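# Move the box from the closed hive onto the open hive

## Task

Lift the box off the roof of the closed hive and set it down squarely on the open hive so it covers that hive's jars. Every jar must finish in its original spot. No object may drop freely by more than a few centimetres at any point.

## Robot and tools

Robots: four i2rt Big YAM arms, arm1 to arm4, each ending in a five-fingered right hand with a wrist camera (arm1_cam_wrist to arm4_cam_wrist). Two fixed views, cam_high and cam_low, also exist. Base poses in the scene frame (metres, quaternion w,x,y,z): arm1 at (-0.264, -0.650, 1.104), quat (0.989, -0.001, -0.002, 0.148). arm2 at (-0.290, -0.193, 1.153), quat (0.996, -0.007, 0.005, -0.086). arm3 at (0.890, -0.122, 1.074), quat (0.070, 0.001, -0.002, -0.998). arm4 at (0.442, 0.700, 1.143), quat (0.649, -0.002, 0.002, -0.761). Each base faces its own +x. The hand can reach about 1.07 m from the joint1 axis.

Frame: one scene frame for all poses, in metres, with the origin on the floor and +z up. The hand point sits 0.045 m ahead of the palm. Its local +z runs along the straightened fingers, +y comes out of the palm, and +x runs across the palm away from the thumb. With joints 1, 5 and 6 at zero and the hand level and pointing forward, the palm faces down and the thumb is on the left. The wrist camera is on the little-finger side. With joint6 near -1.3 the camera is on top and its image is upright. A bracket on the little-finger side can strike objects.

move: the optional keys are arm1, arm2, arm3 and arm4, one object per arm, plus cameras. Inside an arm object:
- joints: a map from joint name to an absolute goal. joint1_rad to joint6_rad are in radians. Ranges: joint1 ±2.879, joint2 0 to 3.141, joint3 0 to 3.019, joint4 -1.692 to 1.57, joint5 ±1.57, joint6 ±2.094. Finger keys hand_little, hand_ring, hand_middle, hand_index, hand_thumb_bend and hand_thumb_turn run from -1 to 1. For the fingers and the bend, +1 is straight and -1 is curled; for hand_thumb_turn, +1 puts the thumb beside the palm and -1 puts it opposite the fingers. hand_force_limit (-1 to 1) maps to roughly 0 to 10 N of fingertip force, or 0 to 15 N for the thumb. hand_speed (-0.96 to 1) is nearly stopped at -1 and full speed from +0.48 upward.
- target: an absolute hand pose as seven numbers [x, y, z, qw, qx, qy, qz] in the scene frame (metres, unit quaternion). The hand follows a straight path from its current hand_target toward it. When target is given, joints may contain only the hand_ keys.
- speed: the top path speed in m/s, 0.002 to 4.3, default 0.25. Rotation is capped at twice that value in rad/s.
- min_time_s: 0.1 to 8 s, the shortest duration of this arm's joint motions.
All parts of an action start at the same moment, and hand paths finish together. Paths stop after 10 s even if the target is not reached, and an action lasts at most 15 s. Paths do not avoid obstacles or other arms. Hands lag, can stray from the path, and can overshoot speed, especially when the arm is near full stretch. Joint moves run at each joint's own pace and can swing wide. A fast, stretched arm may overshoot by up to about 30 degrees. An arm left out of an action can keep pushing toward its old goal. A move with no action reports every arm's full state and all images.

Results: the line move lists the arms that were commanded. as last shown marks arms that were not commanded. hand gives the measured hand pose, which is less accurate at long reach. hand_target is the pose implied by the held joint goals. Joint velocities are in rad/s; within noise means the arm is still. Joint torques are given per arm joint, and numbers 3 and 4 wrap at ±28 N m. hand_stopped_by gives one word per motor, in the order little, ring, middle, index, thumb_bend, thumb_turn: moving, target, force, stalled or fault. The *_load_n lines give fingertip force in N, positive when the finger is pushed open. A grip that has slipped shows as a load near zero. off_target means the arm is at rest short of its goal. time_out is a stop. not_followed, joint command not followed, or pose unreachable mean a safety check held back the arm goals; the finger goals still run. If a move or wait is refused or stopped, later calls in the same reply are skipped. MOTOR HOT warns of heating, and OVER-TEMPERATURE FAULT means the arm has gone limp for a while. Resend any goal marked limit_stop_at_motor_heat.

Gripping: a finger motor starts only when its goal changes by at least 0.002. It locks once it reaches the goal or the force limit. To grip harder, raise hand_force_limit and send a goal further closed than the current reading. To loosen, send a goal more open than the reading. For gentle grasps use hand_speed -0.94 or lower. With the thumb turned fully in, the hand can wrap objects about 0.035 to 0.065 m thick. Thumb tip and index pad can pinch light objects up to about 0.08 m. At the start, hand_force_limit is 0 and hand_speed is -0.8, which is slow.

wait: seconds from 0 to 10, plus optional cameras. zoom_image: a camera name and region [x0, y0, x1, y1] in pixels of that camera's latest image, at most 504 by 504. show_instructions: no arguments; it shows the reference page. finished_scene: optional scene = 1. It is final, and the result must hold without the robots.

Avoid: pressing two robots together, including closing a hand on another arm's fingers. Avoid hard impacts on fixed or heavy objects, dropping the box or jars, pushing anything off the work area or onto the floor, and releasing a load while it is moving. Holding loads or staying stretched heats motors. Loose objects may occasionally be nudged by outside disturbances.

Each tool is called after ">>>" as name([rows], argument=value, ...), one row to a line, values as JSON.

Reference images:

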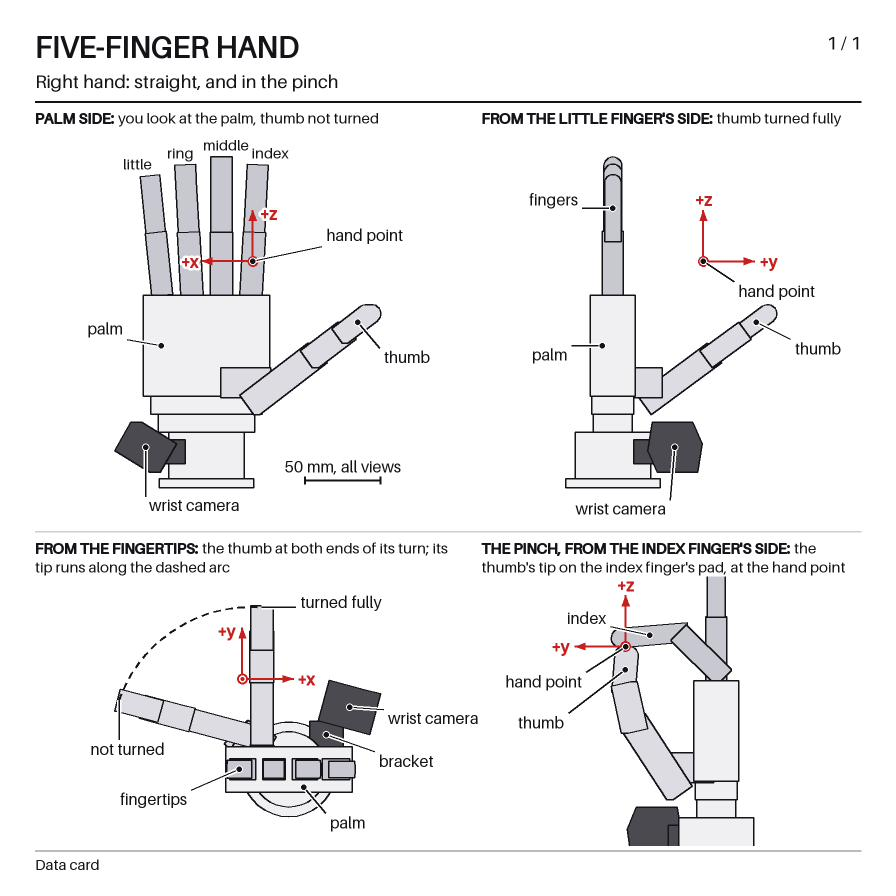

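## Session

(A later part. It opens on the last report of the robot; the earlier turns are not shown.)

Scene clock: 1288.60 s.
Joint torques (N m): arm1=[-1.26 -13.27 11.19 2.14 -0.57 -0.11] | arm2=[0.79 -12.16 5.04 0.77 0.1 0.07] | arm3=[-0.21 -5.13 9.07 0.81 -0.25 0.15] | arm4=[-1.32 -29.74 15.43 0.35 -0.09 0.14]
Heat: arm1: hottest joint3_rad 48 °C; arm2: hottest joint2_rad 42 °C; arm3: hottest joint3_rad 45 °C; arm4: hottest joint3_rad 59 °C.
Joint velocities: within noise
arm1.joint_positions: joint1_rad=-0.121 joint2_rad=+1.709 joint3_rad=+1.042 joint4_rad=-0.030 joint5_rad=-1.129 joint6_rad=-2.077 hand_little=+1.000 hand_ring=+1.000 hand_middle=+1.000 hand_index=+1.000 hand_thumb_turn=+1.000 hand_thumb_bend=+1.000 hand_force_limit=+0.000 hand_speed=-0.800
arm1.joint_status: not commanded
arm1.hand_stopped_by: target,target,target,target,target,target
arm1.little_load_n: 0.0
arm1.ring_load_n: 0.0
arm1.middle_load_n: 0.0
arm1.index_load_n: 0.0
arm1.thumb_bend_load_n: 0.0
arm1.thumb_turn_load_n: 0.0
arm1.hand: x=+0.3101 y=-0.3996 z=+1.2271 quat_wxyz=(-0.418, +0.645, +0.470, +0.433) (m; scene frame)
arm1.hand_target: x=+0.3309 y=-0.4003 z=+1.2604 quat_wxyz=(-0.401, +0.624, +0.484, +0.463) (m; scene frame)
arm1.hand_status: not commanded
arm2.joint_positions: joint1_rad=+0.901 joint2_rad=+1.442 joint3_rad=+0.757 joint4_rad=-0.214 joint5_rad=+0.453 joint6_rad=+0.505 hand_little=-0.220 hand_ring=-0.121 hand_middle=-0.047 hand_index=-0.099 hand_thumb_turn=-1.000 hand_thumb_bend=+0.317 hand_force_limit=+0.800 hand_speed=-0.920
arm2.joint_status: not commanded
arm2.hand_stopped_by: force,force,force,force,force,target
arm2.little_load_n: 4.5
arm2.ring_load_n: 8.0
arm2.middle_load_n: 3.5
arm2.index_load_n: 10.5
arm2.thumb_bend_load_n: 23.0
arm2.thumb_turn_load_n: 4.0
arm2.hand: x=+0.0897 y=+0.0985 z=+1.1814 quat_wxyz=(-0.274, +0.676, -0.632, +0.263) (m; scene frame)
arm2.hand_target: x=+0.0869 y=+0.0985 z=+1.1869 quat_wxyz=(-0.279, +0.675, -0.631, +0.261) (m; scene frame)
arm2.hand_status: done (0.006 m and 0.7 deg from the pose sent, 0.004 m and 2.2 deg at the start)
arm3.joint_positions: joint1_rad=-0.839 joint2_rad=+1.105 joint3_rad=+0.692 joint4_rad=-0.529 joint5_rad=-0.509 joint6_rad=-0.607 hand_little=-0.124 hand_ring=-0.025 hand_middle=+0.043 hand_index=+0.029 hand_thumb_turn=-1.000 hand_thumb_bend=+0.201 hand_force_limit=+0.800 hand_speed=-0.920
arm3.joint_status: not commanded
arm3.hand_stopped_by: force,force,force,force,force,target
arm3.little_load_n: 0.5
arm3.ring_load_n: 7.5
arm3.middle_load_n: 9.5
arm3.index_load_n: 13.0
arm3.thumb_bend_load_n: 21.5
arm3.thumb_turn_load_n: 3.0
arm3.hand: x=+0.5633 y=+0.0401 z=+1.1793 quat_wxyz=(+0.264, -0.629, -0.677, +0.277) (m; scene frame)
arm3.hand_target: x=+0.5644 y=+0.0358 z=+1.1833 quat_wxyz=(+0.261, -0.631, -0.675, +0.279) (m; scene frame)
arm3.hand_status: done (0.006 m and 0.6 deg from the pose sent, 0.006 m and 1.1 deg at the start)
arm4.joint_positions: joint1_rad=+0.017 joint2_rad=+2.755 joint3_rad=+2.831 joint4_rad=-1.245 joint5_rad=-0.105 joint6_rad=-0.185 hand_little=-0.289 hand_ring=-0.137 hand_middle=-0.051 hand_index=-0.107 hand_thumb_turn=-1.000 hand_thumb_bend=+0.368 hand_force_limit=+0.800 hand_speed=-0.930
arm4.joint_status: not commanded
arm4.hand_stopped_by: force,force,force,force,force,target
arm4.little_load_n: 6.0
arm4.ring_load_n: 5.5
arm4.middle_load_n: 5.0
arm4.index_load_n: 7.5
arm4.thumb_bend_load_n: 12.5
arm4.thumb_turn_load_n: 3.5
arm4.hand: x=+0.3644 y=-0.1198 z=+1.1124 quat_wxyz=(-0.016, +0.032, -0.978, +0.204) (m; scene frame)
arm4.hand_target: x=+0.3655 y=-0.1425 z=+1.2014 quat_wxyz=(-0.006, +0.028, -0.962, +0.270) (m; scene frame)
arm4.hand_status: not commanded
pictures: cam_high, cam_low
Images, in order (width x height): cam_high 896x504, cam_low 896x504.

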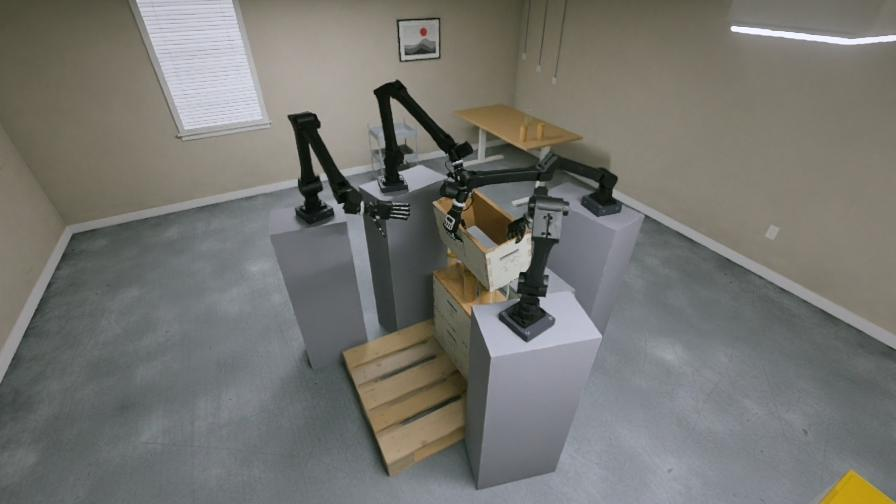

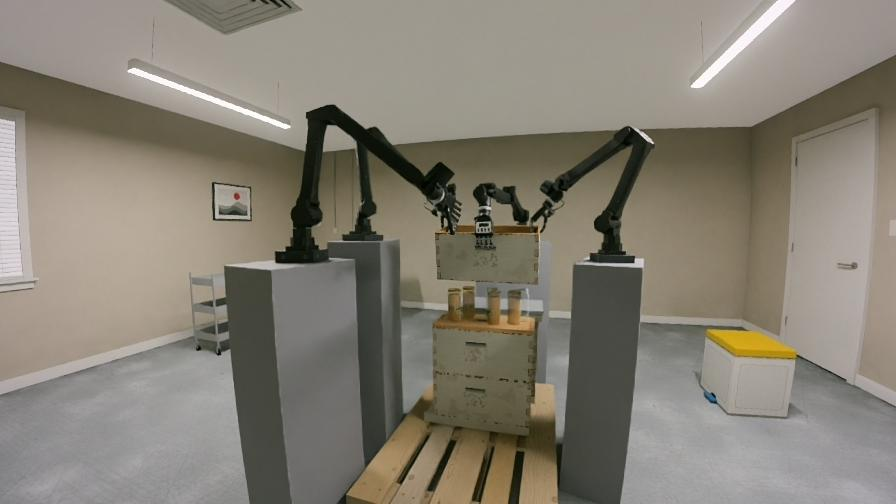

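>>> move(cameras=["arm2_cam_wrist","arm3_cam_wrist"])

>>> zoom_image(camera="arm2_cam_wrist", region=[240, 0, 672, 420])

>>> zoom_image(camera="arm3_cam_wrist", region=[240, 0, 672, 420])

Scene clock: 1323.20 s.
Joint torques (N m): arm1=[-1.2 -13.16 11.14 2.14 -0.56 -0.11] | arm2=[0.79 -12.51 5.05 0.75 0.1 0.06] | arm3=[-0.15 -5.13 9.07 0.79 -0.25 0.15] | arm4=[-0.97 -29.39 15.46 0.43 -0.1 0.07]
Heat: arm1: hottest joint3_rad 48 °C; arm2: hottest joint2_rad 41 °C; arm3: hottest joint3_rad 44 °C; arm4: hottest joint3_rad 61 °C.
Joint velocities: within noise
arm1.joint_positions: joint1_rad=-0.121 joint2_rad=+1.709 joint3_rad=+1.042 joint4_rad=-0.030 joint5_rad=-1.129 joint6_rad=-2.077 hand_little=+1.000 hand_ring=+1.000 hand_middle=+1.000 hand_index=+1.000 hand_thumb_turn=+1.000 hand_thumb_bend=+1.000 hand_force_limit=+0.000 hand_speed=-0.800
arm1.joint_status: not commanded
arm1.hand_stopped_by: target,target,target,target,target,target
arm1.little_load_n: 0.0
arm1.ring_load_n: 0.0
arm1.middle_load_n: 0.0
arm1.index_load_n: 0.0
arm1.thumb_bend_load_n: 0.0
arm1.thumb_turn_load_n: 0.0
arm1.hand: x=+0.3101 y=-0.3996 z=+1.2271 quat_wxyz=(-0.418, +0.645, +0.470, +0.433) (m; scene frame)
arm1.hand_target: x=+0.3309 y=-0.4003 z=+1.2604 quat_wxyz=(-0.401, +0.624, +0.484, +0.463) (m; scene frame)
arm1.hand_status: not commanded
arm2.joint_positions: joint1_rad=+0.901 joint2_rad=+1.442 joint3_rad=+0.757 joint4_rad=-0.214 joint5_rad=+0.453 joint6_rad=+0.505 hand_little=-0.220 hand_ring=-0.121 hand_middle=-0.047 hand_index=-0.099 hand_thumb_turn=-1.000 hand_thumb_bend=+0.317 hand_force_limit=+0.800 hand_speed=-0.920
arm2.joint_status: not commanded
arm2.hand_stopped_by: force,force,force,force,force,target
arm2.little_load_n: 4.5
arm2.ring_load_n: 8.0
arm2.middle_load_n: 3.5
arm2.index_load_n: 10.5
arm2.thumb_bend_load_n: 23.0
arm2.thumb_turn_load_n: 4.0
arm2.hand: x=+0.0897 y=+0.0985 z=+1.1814 quat_wxyz=(-0.274, +0.676, -0.632, +0.263) (m; scene frame)
arm2.hand_target: x=+0.0869 y=+0.0985 z=+1.1869 quat_wxyz=(-0.279, +0.675, -0.631, +0.261) (m; scene frame)
arm2.hand_status: done (0.006 m and 0.7 deg from the pose sent, 0.004 m and 2.2 deg at the start)
arm3.joint_positions: joint1_rad=-0.839 joint2_rad=+1.105 joint3_rad=+0.692 joint4_rad=-0.529 joint5_rad=-0.509 joint6_rad=-0.607 hand_little=-0.124 hand_ring=-0.025 hand_middle=+0.043 hand_index=+0.029 hand_thumb_turn=-1.000 hand_thumb_bend=+0.201 hand_force_limit=+0.800 hand_speed=-0.920
arm3.joint_status: not commanded
arm3.hand_stopped_by: force,force,force,force,force,target
arm3.little_load_n: 0.5
arm3.ring_load_n: 7.5
arm3.middle_load_n: 9.5
arm3.index_load_n: 13.0
arm3.thumb_bend_load_n: 22.0
arm3.thumb_turn_load_n: 3.0
arm3.hand: x=+0.5633 y=+0.0401 z=+1.1793 quat_wxyz=(+0.264, -0.629, -0.677, +0.277) (m; scene frame)
arm3.hand_target: x=+0.5644 y=+0.0358 z=+1.1833 quat_wxyz=(+0.261, -0.631, -0.675, +0.279) (m; scene frame)
arm3.hand_status: done (0.006 m and 0.6 deg from the pose sent, 0.006 m and 1.1 deg at the start)
arm4.joint_positions: joint1_rad=+0.017 joint2_rad=+2.755 joint3_rad=+2.831 joint4_rad=-1.245 joint5_rad=-0.105 joint6_rad=-0.185 hand_little=-0.289 hand_ring=-0.137 hand_middle=-0.051 hand_index=-0.107 hand_thumb_turn=-1.000 hand_thumb_bend=+0.368 hand_force_limit=+0.800 hand_speed=-0.930
arm4.joint_status: not commanded
arm4.hand_stopped_by: force,force,force,force,force,target
arm4.little_load_n: 6.0
arm4.ring_load_n: 5.5
arm4.middle_load_n: 5.0
arm4.index_load_n: 7.5
arm4.thumb_bend_load_n: 12.0
arm4.thumb_turn_load_n: 3.5
arm4.hand: x=+0.3644 y=-0.1198 z=+1.1124 quat_wxyz=(-0.016, +0.032, -0.978, +0.204) (m; scene frame)
arm4.hand_target: x=+0.3655 y=-0.1425 z=+1.2014 quat_wxyz=(-0.006, +0.028, -0.962, +0.270) (m; scene frame)
arm4.hand_status: not commanded
pictures: arm2_cam_wrist, arm3_cam_wrist
Images, in order (width x height): arm2_cam_wrist 672x504, arm3_cam_wrist 672x504.

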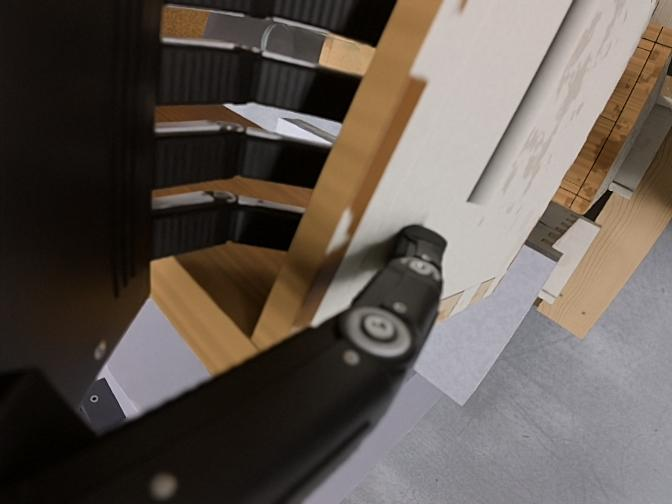

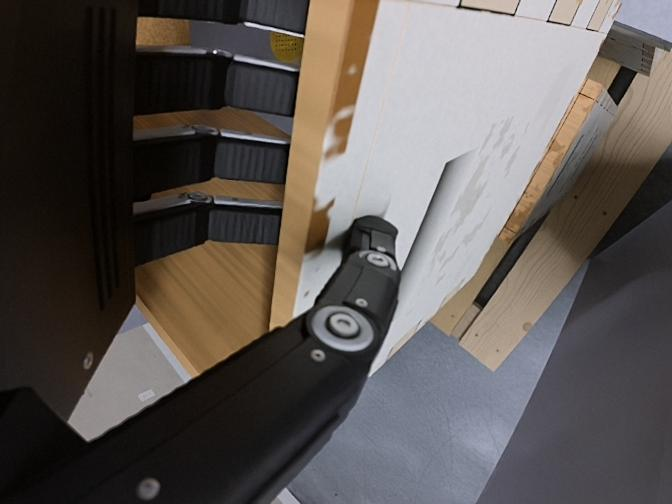

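Scaled by 1.167 from the camera's image (finer frame: 960x720).

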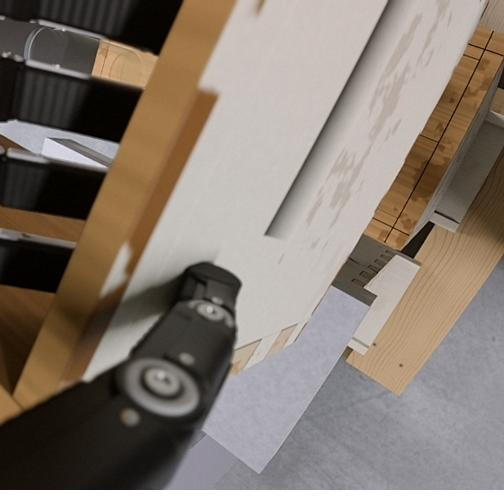

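Scaled by 1.167 from the camera's image (finer frame: 960x720).

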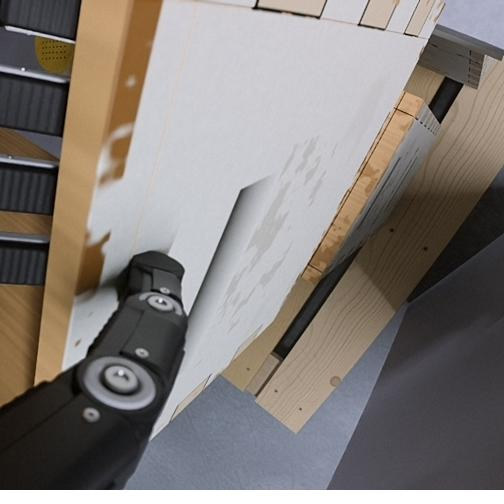

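>>> move(arm4={"target":[0.3656,-0.135,1.25,0.0079,-0.0295,0.9655,-0.2587],"speed":0.05}, cameras=["cam_high","arm3_cam_wrist","arm2_cam_wrist"])

>>> zoom_image(camera="cam_high", region=[425, 180, 545, 300])

Scene clock: 1348.23 s.
Joint torques (N m): arm1=[-1.32 -13.16 11.1 2.17 -0.57 -0.1] | arm2=[0.73 -12.57 5.11 0.57 0.24 0.06] | arm3=[-0.15 -5.25 9.24 0.68 -0.45 0.16] | arm4=[-1.14 -33.61 9.33 0.24 -0.17 0.04]
Heat: arm1: hottest joint3_rad 49 °C; arm2: hottest joint2_rad 40 °C; arm3: hottest joint3_rad 44 °C; arm4: hottest joint3_rad 61 °C.
move: arm4 off_target
Joint velocities: within noise
arm1, arm2, arm3: as last shown
arm2.joint_positions: joint1_rad=+0.900 joint2_rad=+1.444 joint3_rad=+0.756 joint4_rad=-0.209 joint5_rad=+0.449 joint6_rad=+0.505 hand_little=-0.220 hand_ring=-0.121 hand_middle=-0.047 hand_index=-0.099 hand_thumb_turn=-1.000 hand_thumb_bend=+0.317 hand_force_limit=+0.800 hand_speed=-0.920
arm2.middle_load_n: 4.0
arm2.hand: x=+0.0898 y=+0.0992 z=+1.1803 quat_wxyz=(-0.275, +0.676, -0.632, +0.262)
arm2.hand_target: x=+0.0869 y=+0.0985 z=+1.1869 quat_wxyz=(-0.279, +0.675, -0.631, +0.262)
arm3.joint_positions: joint1_rad=-0.839 joint2_rad=+1.107 joint3_rad=+0.690 joint4_rad=-0.526 joint5_rad=-0.503 joint6_rad=-0.608 hand_little=-0.124 hand_ring=-0.025 hand_middle=+0.043 hand_index=+0.029 hand_thumb_turn=-1.000 hand_thumb_bend=+0.201 hand_force_limit=+0.800 hand_speed=-0.920
arm3.little_load_n: 1.0
arm3.ring_load_n: 8.0
arm3.middle_load_n: 9.0
arm3.index_load_n: 12.5
arm3.thumb_bend_load_n: 22.5
arm3.thumb_turn_load_n: 2.5
arm3.hand: x=+0.5639 y=+0.0408 z=+1.1775 quat_wxyz=(+0.264, -0.630, -0.677, +0.274)
arm3.hand_target: x=+0.5645 y=+0.0359 z=+1.1834 quat_wxyz=(+0.262, -0.631, -0.675, +0.279)
arm4.joint_positions: joint1_rad=+0.017 joint2_rad=+2.692 joint3_rad=+2.699 joint4_rad=-1.169 joint5_rad=-0.105 joint6_rad=-0.187 hand_little=-0.289 hand_ring=-0.137 hand_middle=-0.051 hand_index=-0.107 hand_thumb_turn=-1.000 hand_thumb_bend=+0.368 hand_force_limit=+0.800 hand_speed=-0.930
arm4.joint_status: not commanded
arm4.hand_stopped_by: force,force,force,force,force,target
arm4.little_load_n: 7.5
arm4.ring_load_n: 5.5
arm4.middle_load_n: 4.5
arm4.index_load_n: 8.0
arm4.thumb_bend_load_n: 11.5
arm4.thumb_turn_load_n: 3.0
arm4.hand: x=+0.3650 y=-0.1171 z=+1.1097 quat_wxyz=(-0.015, +0.034, -0.977, +0.208)
arm4.hand_target: x=+0.3658 y=-0.1282 z=+1.2052 quat_wxyz=(-0.008, +0.030, -0.966, +0.258)
arm4.hand_status: off_target (0.141 m and 6.1 deg from the pose sent, 0.138 m and 6.4 deg at the start; pose on its path clipped on 43 of 47 steps)
pictures: arm2_cam_wrist, arm3_cam_wrist, cam_high
Images, in order (width x height): arm2_cam_wrist 672x504, arm3_cam_wrist 672x504, cam_high 896x504.

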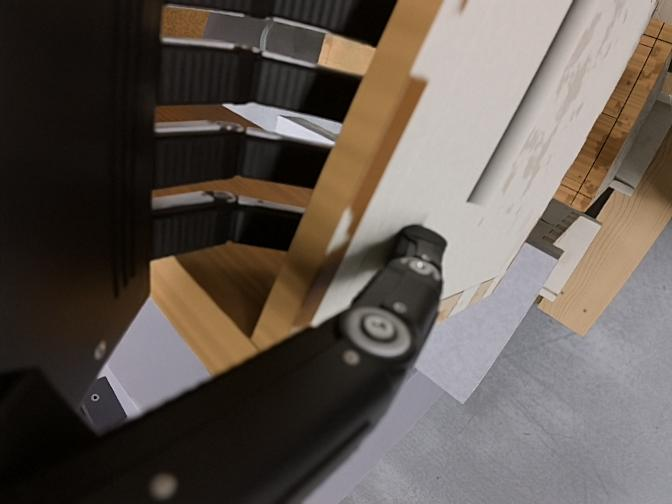

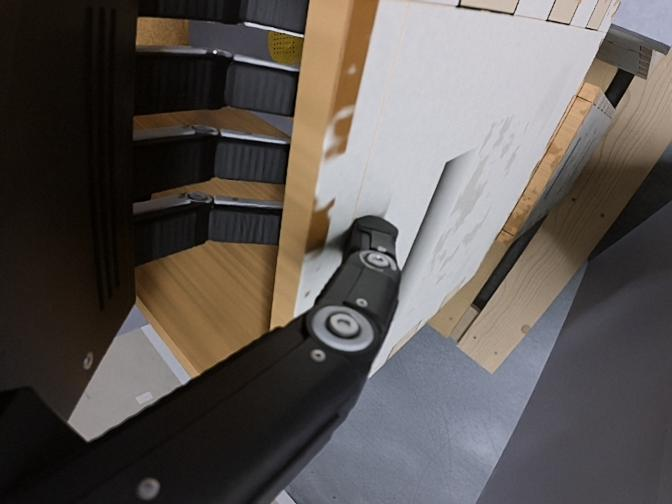

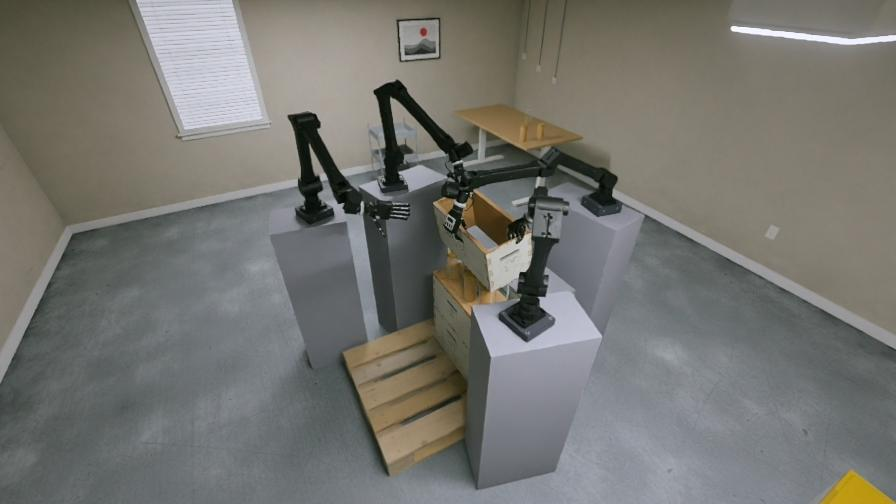

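Scaled by 4.200 from the camera's image (finer frame: 1280x720).

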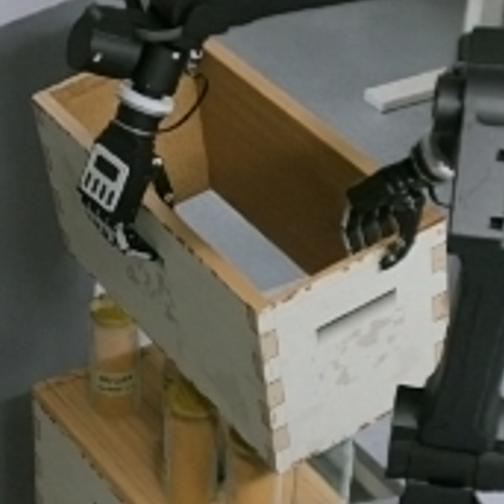

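>>> move(arm4={"joints":{"joint2_rad":2.553,"joint3_rad":2.726,"joint4_rad":-1.12},"min_time_s":1.5}, cameras=["cam_high","cam_low","arm3_cam_wrist","arm4_cam_wrist"])

>>> zoom_image(camera="cam_high", region=[425, 180, 545, 300])

Scene clock: 1375.30 s.
Joint torques (N m): arm1=[-1.2 -13.57 11.15 2.07 -0.55 -0.13] | arm2=[0.79 -12.51 5.34 0.54 0.02 0.21] | arm3=[-0.38 -5.25 9.31 0.66 -0.06 0.06] | arm4=[-0.97 -34.61 10.63 2.02 -0.19 0.02]
Heat: arm1: hottest joint3_rad 49 °C; arm2: hottest joint2_rad 41 °C; arm3: hottest joint3_rad 46 °C; arm4: hottest joint2_rad 56 °C.
move: arm4 done
Joint velocities: within noise
arm1, arm2, arm3: as last shown
arm2.joint_positions: joint1_rad=+0.900 joint2_rad=+1.444 joint3_rad=+0.752 joint4_rad=-0.209 joint5_rad=+0.456 joint6_rad=+0.492 hand_little=-0.220 hand_ring=-0.121 hand_middle=-0.047 hand_index=-0.099 hand_thumb_turn=-1.000 hand_thumb_bend=+0.317 hand_force_limit=+0.800 hand_speed=-0.920
arm2.little_load_n: 3.0
arm2.ring_load_n: 7.0
arm2.middle_load_n: 3.5
arm2.index_load_n: 11.0
arm2.thumb_turn_load_n: 4.5
arm2.hand: x=+0.0889 y=+0.0961 z=+1.1786 quat_wxyz=(-0.270, +0.680, -0.628, +0.266)
arm2.hand_target: x=+0.0868 y=+0.0985 z=+1.1868 quat_wxyz=(-0.279, +0.675, -0.631, +0.262)
arm3.joint_positions: joint1_rad=-0.837 joint2_rad=+1.107 joint3_rad=+0.689 joint4_rad=-0.526 joint5_rad=-0.514 joint6_rad=-0.598 hand_little=-0.124 hand_ring=-0.025 hand_middle=+0.043 hand_index=+0.029 hand_thumb_turn=-1.000 hand_thumb_bend=+0.201 hand_force_limit=+0.800 hand_speed=-0.920
arm3.ring_load_n: 7.5
arm3.thumb_turn_load_n: 2.0
arm3.hand: x=+0.5629 y=+0.0373 z=+1.1780 quat_wxyz=(+0.260, -0.630, -0.675, +0.281)
arm3.hand_target: x=+0.5645 y=+0.0358 z=+1.1833 quat_wxyz=(+0.261, -0.631, -0.675, +0.279)
arm4.joint_positions: joint1_rad=+0.017 joint2_rad=+2.672 joint3_rad=+2.694 joint4_rad=-1.139 joint5_rad=-0.105 joint6_rad=-0.187 hand_little=-0.289 hand_ring=-0.137 hand_middle=-0.051 hand_index=-0.107 hand_thumb_turn=-1.000 hand_thumb_bend=+0.368 hand_force_limit=+0.800 hand_speed=-0.930
arm4.joint_status: all done
arm4.hand_stopped_by: force,force,force,force,force,target
arm4.little_load_n: 6.0
arm4.ring_load_n: 4.0
arm4.middle_load_n: 3.0
arm4.index_load_n: 6.0
arm4.thumb_bend_load_n: 12.5
arm4.thumb_turn_load_n: 3.0
arm4.hand: x=+0.3637 y=-0.1269 z=+1.1249 quat_wxyz=(-0.011, +0.035, -0.973, +0.230)
arm4.hand_target: x=+0.3630 y=-0.1500 z=+1.2394 quat_wxyz=(+0.001, +0.033, -0.950, +0.310)
arm4.hand_status: not commanded
pictures: arm3_cam_wrist, arm4_cam_wrist, cam_high, cam_low
Images, in order (width x height): arm3_cam_wrist 672x504, arm4_cam_wrist 672x504, cam_high 896x504, cam_low 896x504.

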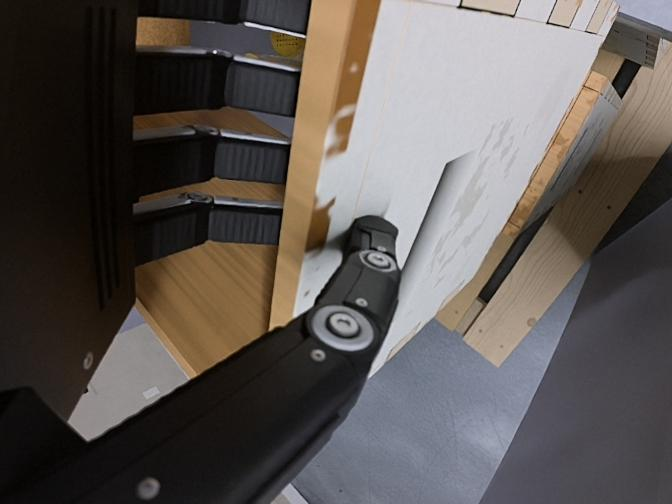

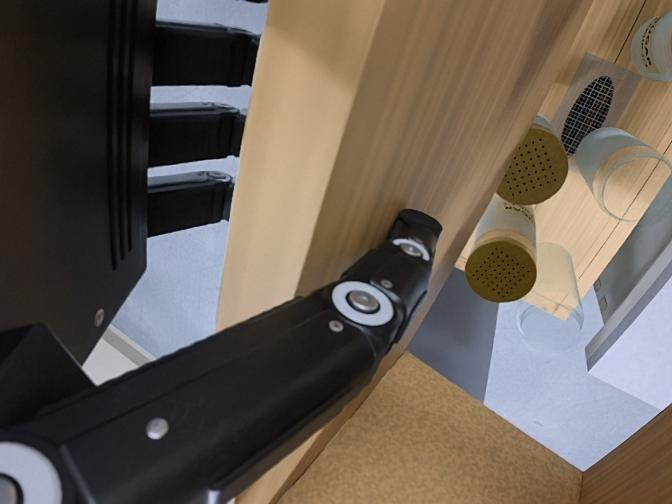

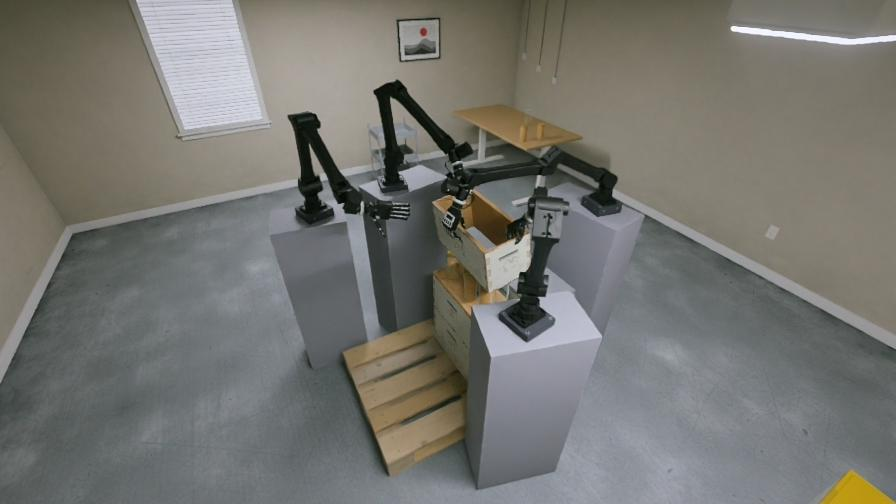

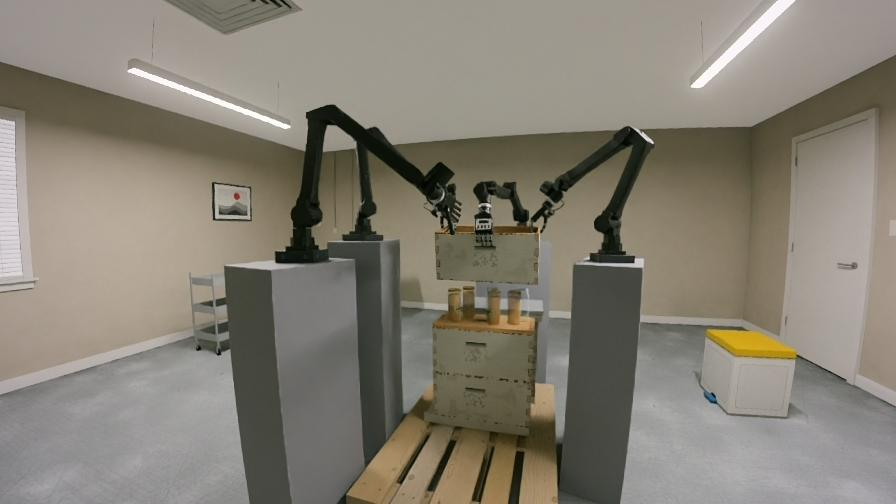

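Scaled by 4.200 from the camera's image (finer frame: 1280x720).

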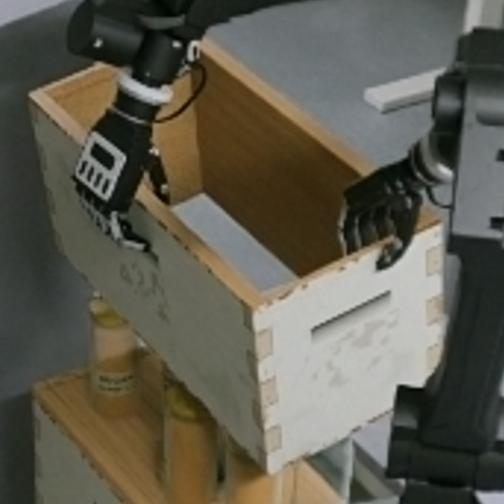

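>>> move(arm4={"joints":{"hand_force_limit":1.0,"hand_speed":-0.93,"hand_little":-0.4,"hand_ring":-0.25,"hand_middle":-0.17,"hand_index":-0.22,"hand_thumb_bend":0.2}}, cameras=["arm4_cam_wrist"])

Scene clock: 1393.73 s.
Joint torques (N m): arm1=[-1.38 -13.22 11.15 2.03 -0.55 -0.12] | arm2=[0.73 -12.51 5.34 0.53 0.02 0.21] | arm3=[-0.38 -5.3 9.29 0.68 -0.07 0.06] | arm4=[-0.97 -34.96 10.7 1.65 -0.15 0.04]
Heat: arm1: hottest joint3_rad 49 °C; arm2: hottest joint2_rad 41 °C; arm3: hottest joint3_rad 47 °C; arm4: hottest joint2_rad 63 °C.
move: arm4 off_target
Joint velocities: within noise
arm1, arm2, arm3: as last shown
arm2.little_load_n: 2.5
arm2.thumb_turn_load_n: 5.0
arm3.index_load_n: 12.0
arm3.thumb_bend_load_n: 23.0
arm3.hand: x=+0.5629 y=+0.0374 z=+1.1780 quat_wxyz=(+0.260, -0.630, -0.675, +0.281)
arm4.joint_positions: joint1_rad=+0.017 joint2_rad=+2.672 joint3_rad=+2.694 joint4_rad=-1.129 joint5_rad=-0.106 joint6_rad=-0.188 hand_little=-0.379 hand_ring=-0.213 hand_middle=-0.120 hand_index=-0.164 hand_thumb_turn=-1.000 hand_thumb_bend=+0.366 hand_force_limit=+1.000 hand_speed=-0.930
arm4.joint_status: hand_little off_target (ended at -0.379, target -0.400); hand_ring off_target (ended at -0.213, target -0.250); hand_middle off_target (ended at -0.120, target -0.170); hand_index off_target (ended at -0.164, target -0.220); hand_thumb_bend off_target (ended at +0.366, target +0.200); the others done
arm4.hand_stopped_by: force,force,force,force,force,target
arm4.little_load_n: 10.5
arm4.ring_load_n: 10.0
arm4.middle_load_n: 9.0
arm4.index_load_n: 7.5
arm4.thumb_bend_load_n: 22.5
arm4.thumb_turn_load_n: 4.0
arm4.hand: x=+0.3633 y=-0.1294 z=+1.1255 quat_wxyz=(-0.010, +0.036, -0.971, +0.234)
arm4.hand_target: x=+0.3630 y=-0.1500 z=+1.2393 quat_wxyz=(+0.000, +0.033, -0.950, +0.310)
arm4.hand_status: not commanded
Images, in order (width x height): arm4_cam_wrist 672x504.

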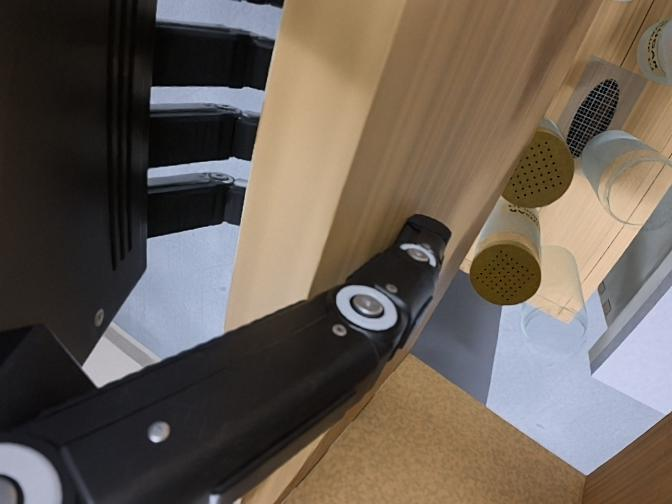

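>>> move(arm2={"target":[0.0868,0.0985,1.183,0.2437,-0.6883,0.6167,-0.2941],"speed":0.04}, arm3={"target":[0.5645,0.0358,1.187,0.2281,-0.6441,-0.6591,0.3143],"speed":0.04}, arm4={"joints":{"joint2_rad":2.535,"joint4_rad":-1.09},"min_time_s":1.5}, cameras=["cam_high","cam_low","arm3_cam_wrist","arm2_cam_wrist","arm4_cam_wrist","arm1_cam_wrist"])

>>> zoom_image(camera="cam_high", region=[425, 180, 545, 300])

>>> zoom_image(camera="cam_low", region=[425, 210, 555, 340])

Scene clock: 1401.07 s.
Joint torques (N m): arm1=[-1.26 -13.16 11.1 2.06 -0.55 -0.13] | arm2=[2.32 -11.93 7.47 -0.58 0.47 0.13] | arm3=[-2.02 -5.01 11.36 -0.76 -0.51 0.12] | arm4=[-0.79 -35.66 10.78 1.16 -0.12 0.09]
Heat: arm1: hottest joint3_rad 49 °C; arm2: hottest joint2_rad 41 °C; arm3: hottest joint3_rad 48 °C; arm4: hottest joint2_rad 65 °C.
move: arm2 off_target; arm3 off_target; arm4 done
Joint velocities: within noise
arm1: as last shown
arm2.joint_positions: joint1_rad=+0.916 joint2_rad=+1.471 joint3_rad=+0.766 joint4_rad=-0.250 joint5_rad=+0.527 joint6_rad=+0.479 hand_little=-0.220 hand_ring=-0.121 hand_middle=-0.047 hand_index=-0.099 hand_thumb_turn=-1.000 hand_thumb_bend=+0.317 hand_force_limit=+0.800 hand_speed=-0.920
arm2.joint_status: not commanded
arm2.hand_stopped_by: force,force,force,force,force,target
arm2.little_load_n: 6.5
arm2.ring_load_n: 8.5
arm2.middle_load_n: 3.0
arm2.index_load_n: 9.0
arm2.thumb_bend_load_n: 23.5
arm2.thumb_turn_load_n: 4.0
arm2.hand: x=+0.0879 y=+0.0857 z=+1.1694 quat_wxyz=(-0.238, +0.686, -0.621, +0.296)
arm2.hand_target: x=+0.0867 y=+0.0983 z=+1.1829 quat_wxyz=(-0.244, +0.688, -0.617, +0.294)
arm2.hand_status: off_target (0.019 m and 0.9 deg from the pose sent, 0.005 m and 4.7 deg at the start)
arm3.joint_positions: joint1_rad=-0.858 joint2_rad=+1.147 joint3_rad=+0.695 joint4_rad=-0.548 joint5_rad=-0.593 joint6_rad=-0.594 hand_little=-0.124 hand_ring=-0.025 hand_middle=+0.043 hand_index=+0.029 hand_thumb_turn=-1.000 hand_thumb_bend=+0.201 hand_force_limit=+0.800 hand_speed=-0.920
arm3.joint_status: not commanded
arm3.hand_stopped_by: force,force,force,force,force,target
arm3.little_load_n: 0.0
arm3.ring_load_n: 4.0
arm3.middle_load_n: 9.0
arm3.index_load_n: 15.5
arm3.thumb_bend_load_n: 21.5
arm3.thumb_turn_load_n: 4.0
arm3.hand: x=+0.5635 y=+0.0286 z=+1.1725 quat_wxyz=(+0.230, -0.634, -0.669, +0.313)
arm3.hand_target: x=+0.5643 y=+0.0357 z=+1.1868 quat_wxyz=(+0.229, -0.644, -0.659, +0.314)
arm3.hand_status: off_target (0.016 m and 1.6 deg from the pose sent, 0.009 m and 5.9 deg at the start)
arm4.joint_positions: joint1_rad=+0.018 joint2_rad=+2.667 joint3_rad=+2.694 joint4_rad=-1.087 joint5_rad=-0.107 joint6_rad=-0.188 hand_little=-0.379 hand_ring=-0.213 hand_middle=-0.120 hand_index=-0.164 hand_thumb_turn=-1.000 hand_thumb_bend=+0.367 hand_force_limit=+1.000 hand_speed=-0.930
arm4.joint_status: all done
arm4.hand_stopped_by: force,force,force,force,force,target
arm4.little_load_n: 5.5
arm4.ring_load_n: 8.5
arm4.middle_load_n: 8.5
arm4.index_load_n: 6.0
arm4.thumb_bend_load_n: 24.0
arm4.thumb_turn_load_n: 4.5
arm4.hand: x=+0.3626 y=-0.1412 z=+1.1324 quat_wxyz=(-0.007, +0.037, -0.966, +0.257)
arm4.hand_target: x=+0.3619 y=-0.1579 z=+1.2577 quat_wxyz=(+0.004, +0.034, -0.943, +0.332)
arm4.hand_status: not commanded
pictures: arm1_cam_wrist, arm2_cam_wrist, arm3_cam_wrist, arm4_cam_wrist, cam_high, cam_low
Images, in order (width x height): arm1_cam_wrist 672x504, arm2_cam_wrist 672x504, arm3_cam_wrist 672x504, arm4_cam_wrist 672x504, cam_high 896x504, cam_low 896x504.

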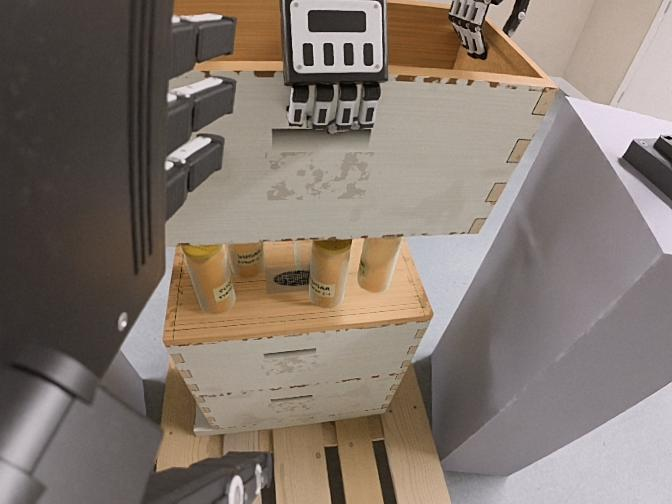

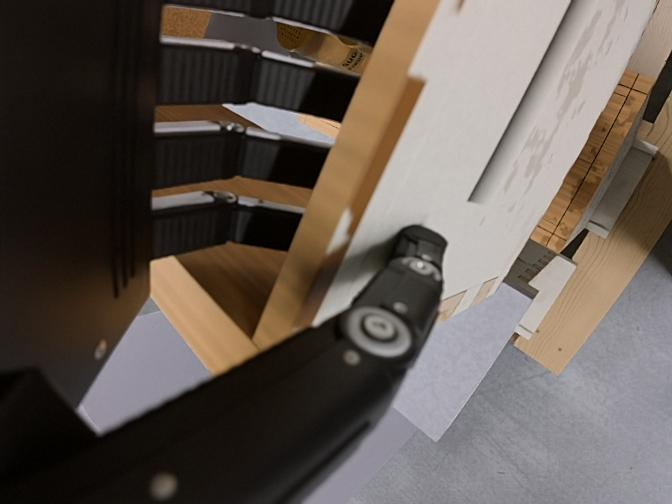

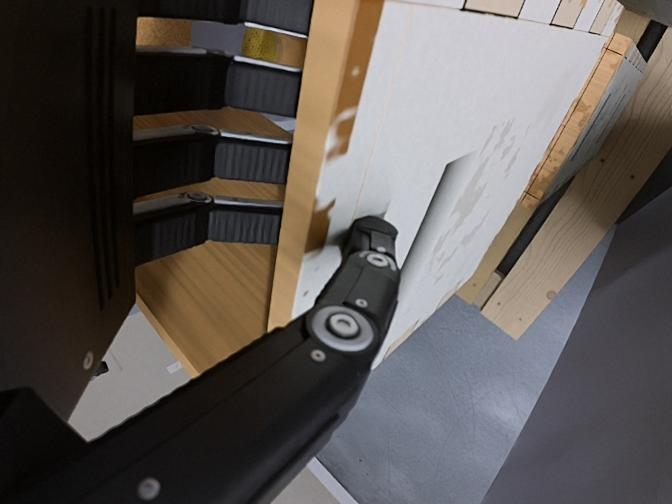

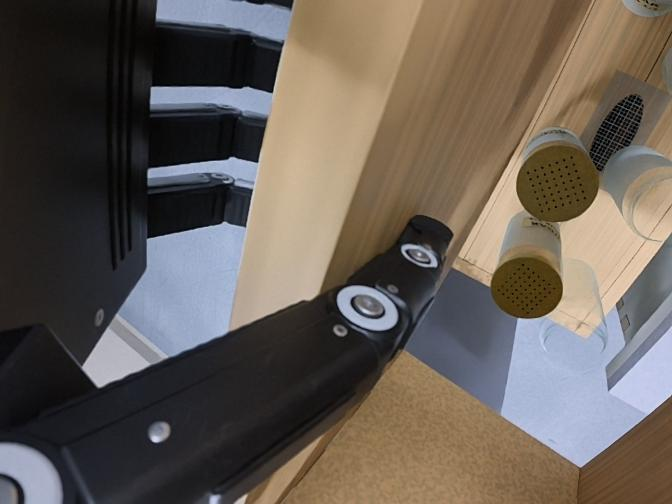

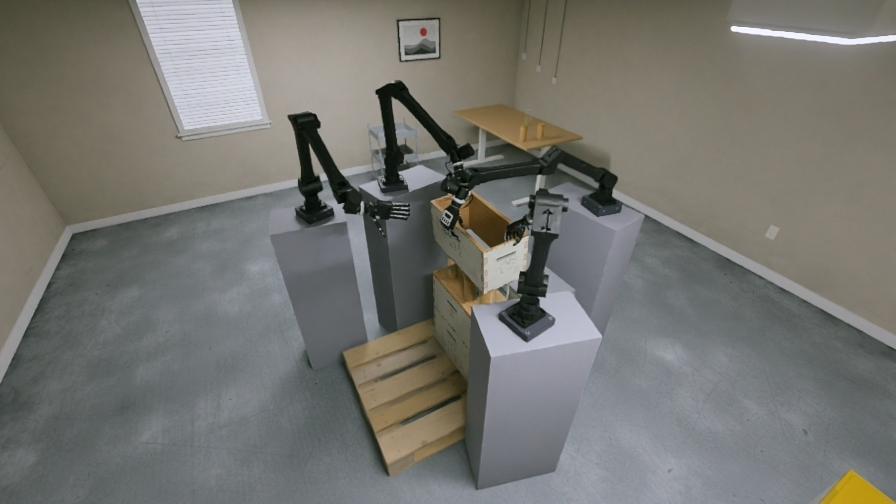

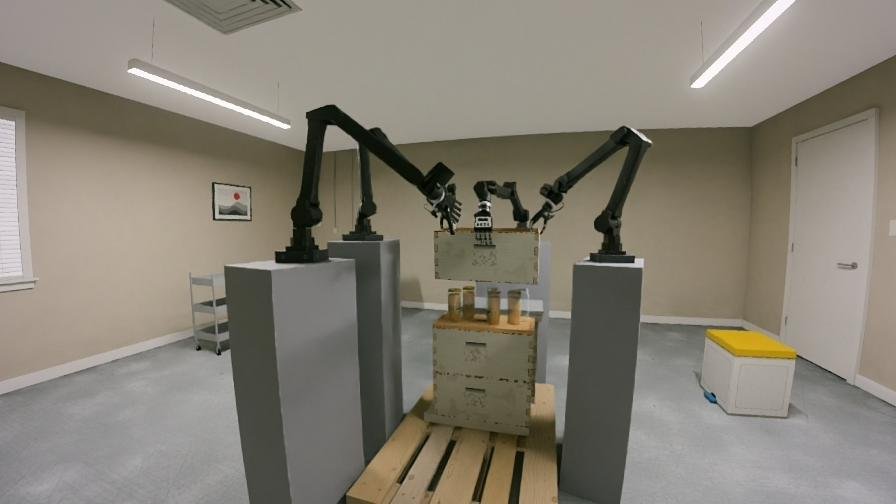

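Scaled by 4.200 from the camera's image (finer frame: 1280x720).

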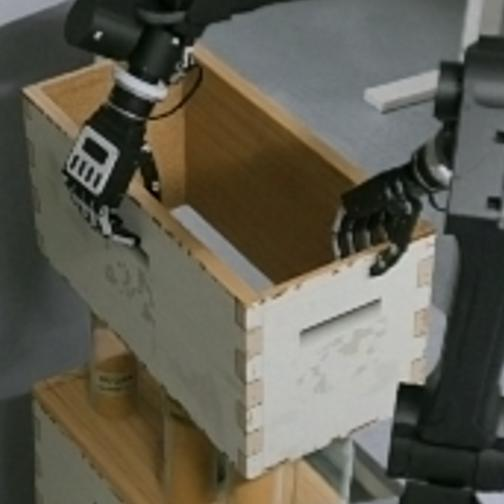

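Scaled by 3.877 from the camera's image (finer frame: 1280x720).

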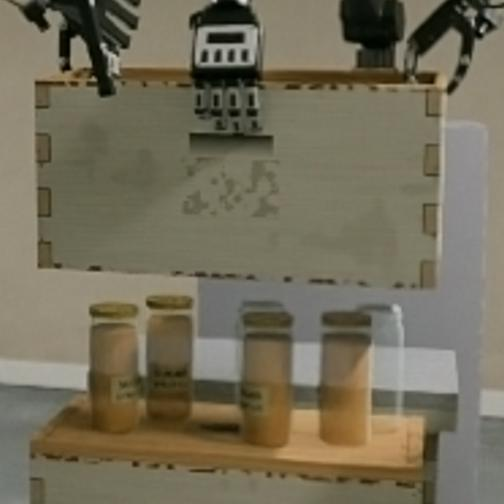

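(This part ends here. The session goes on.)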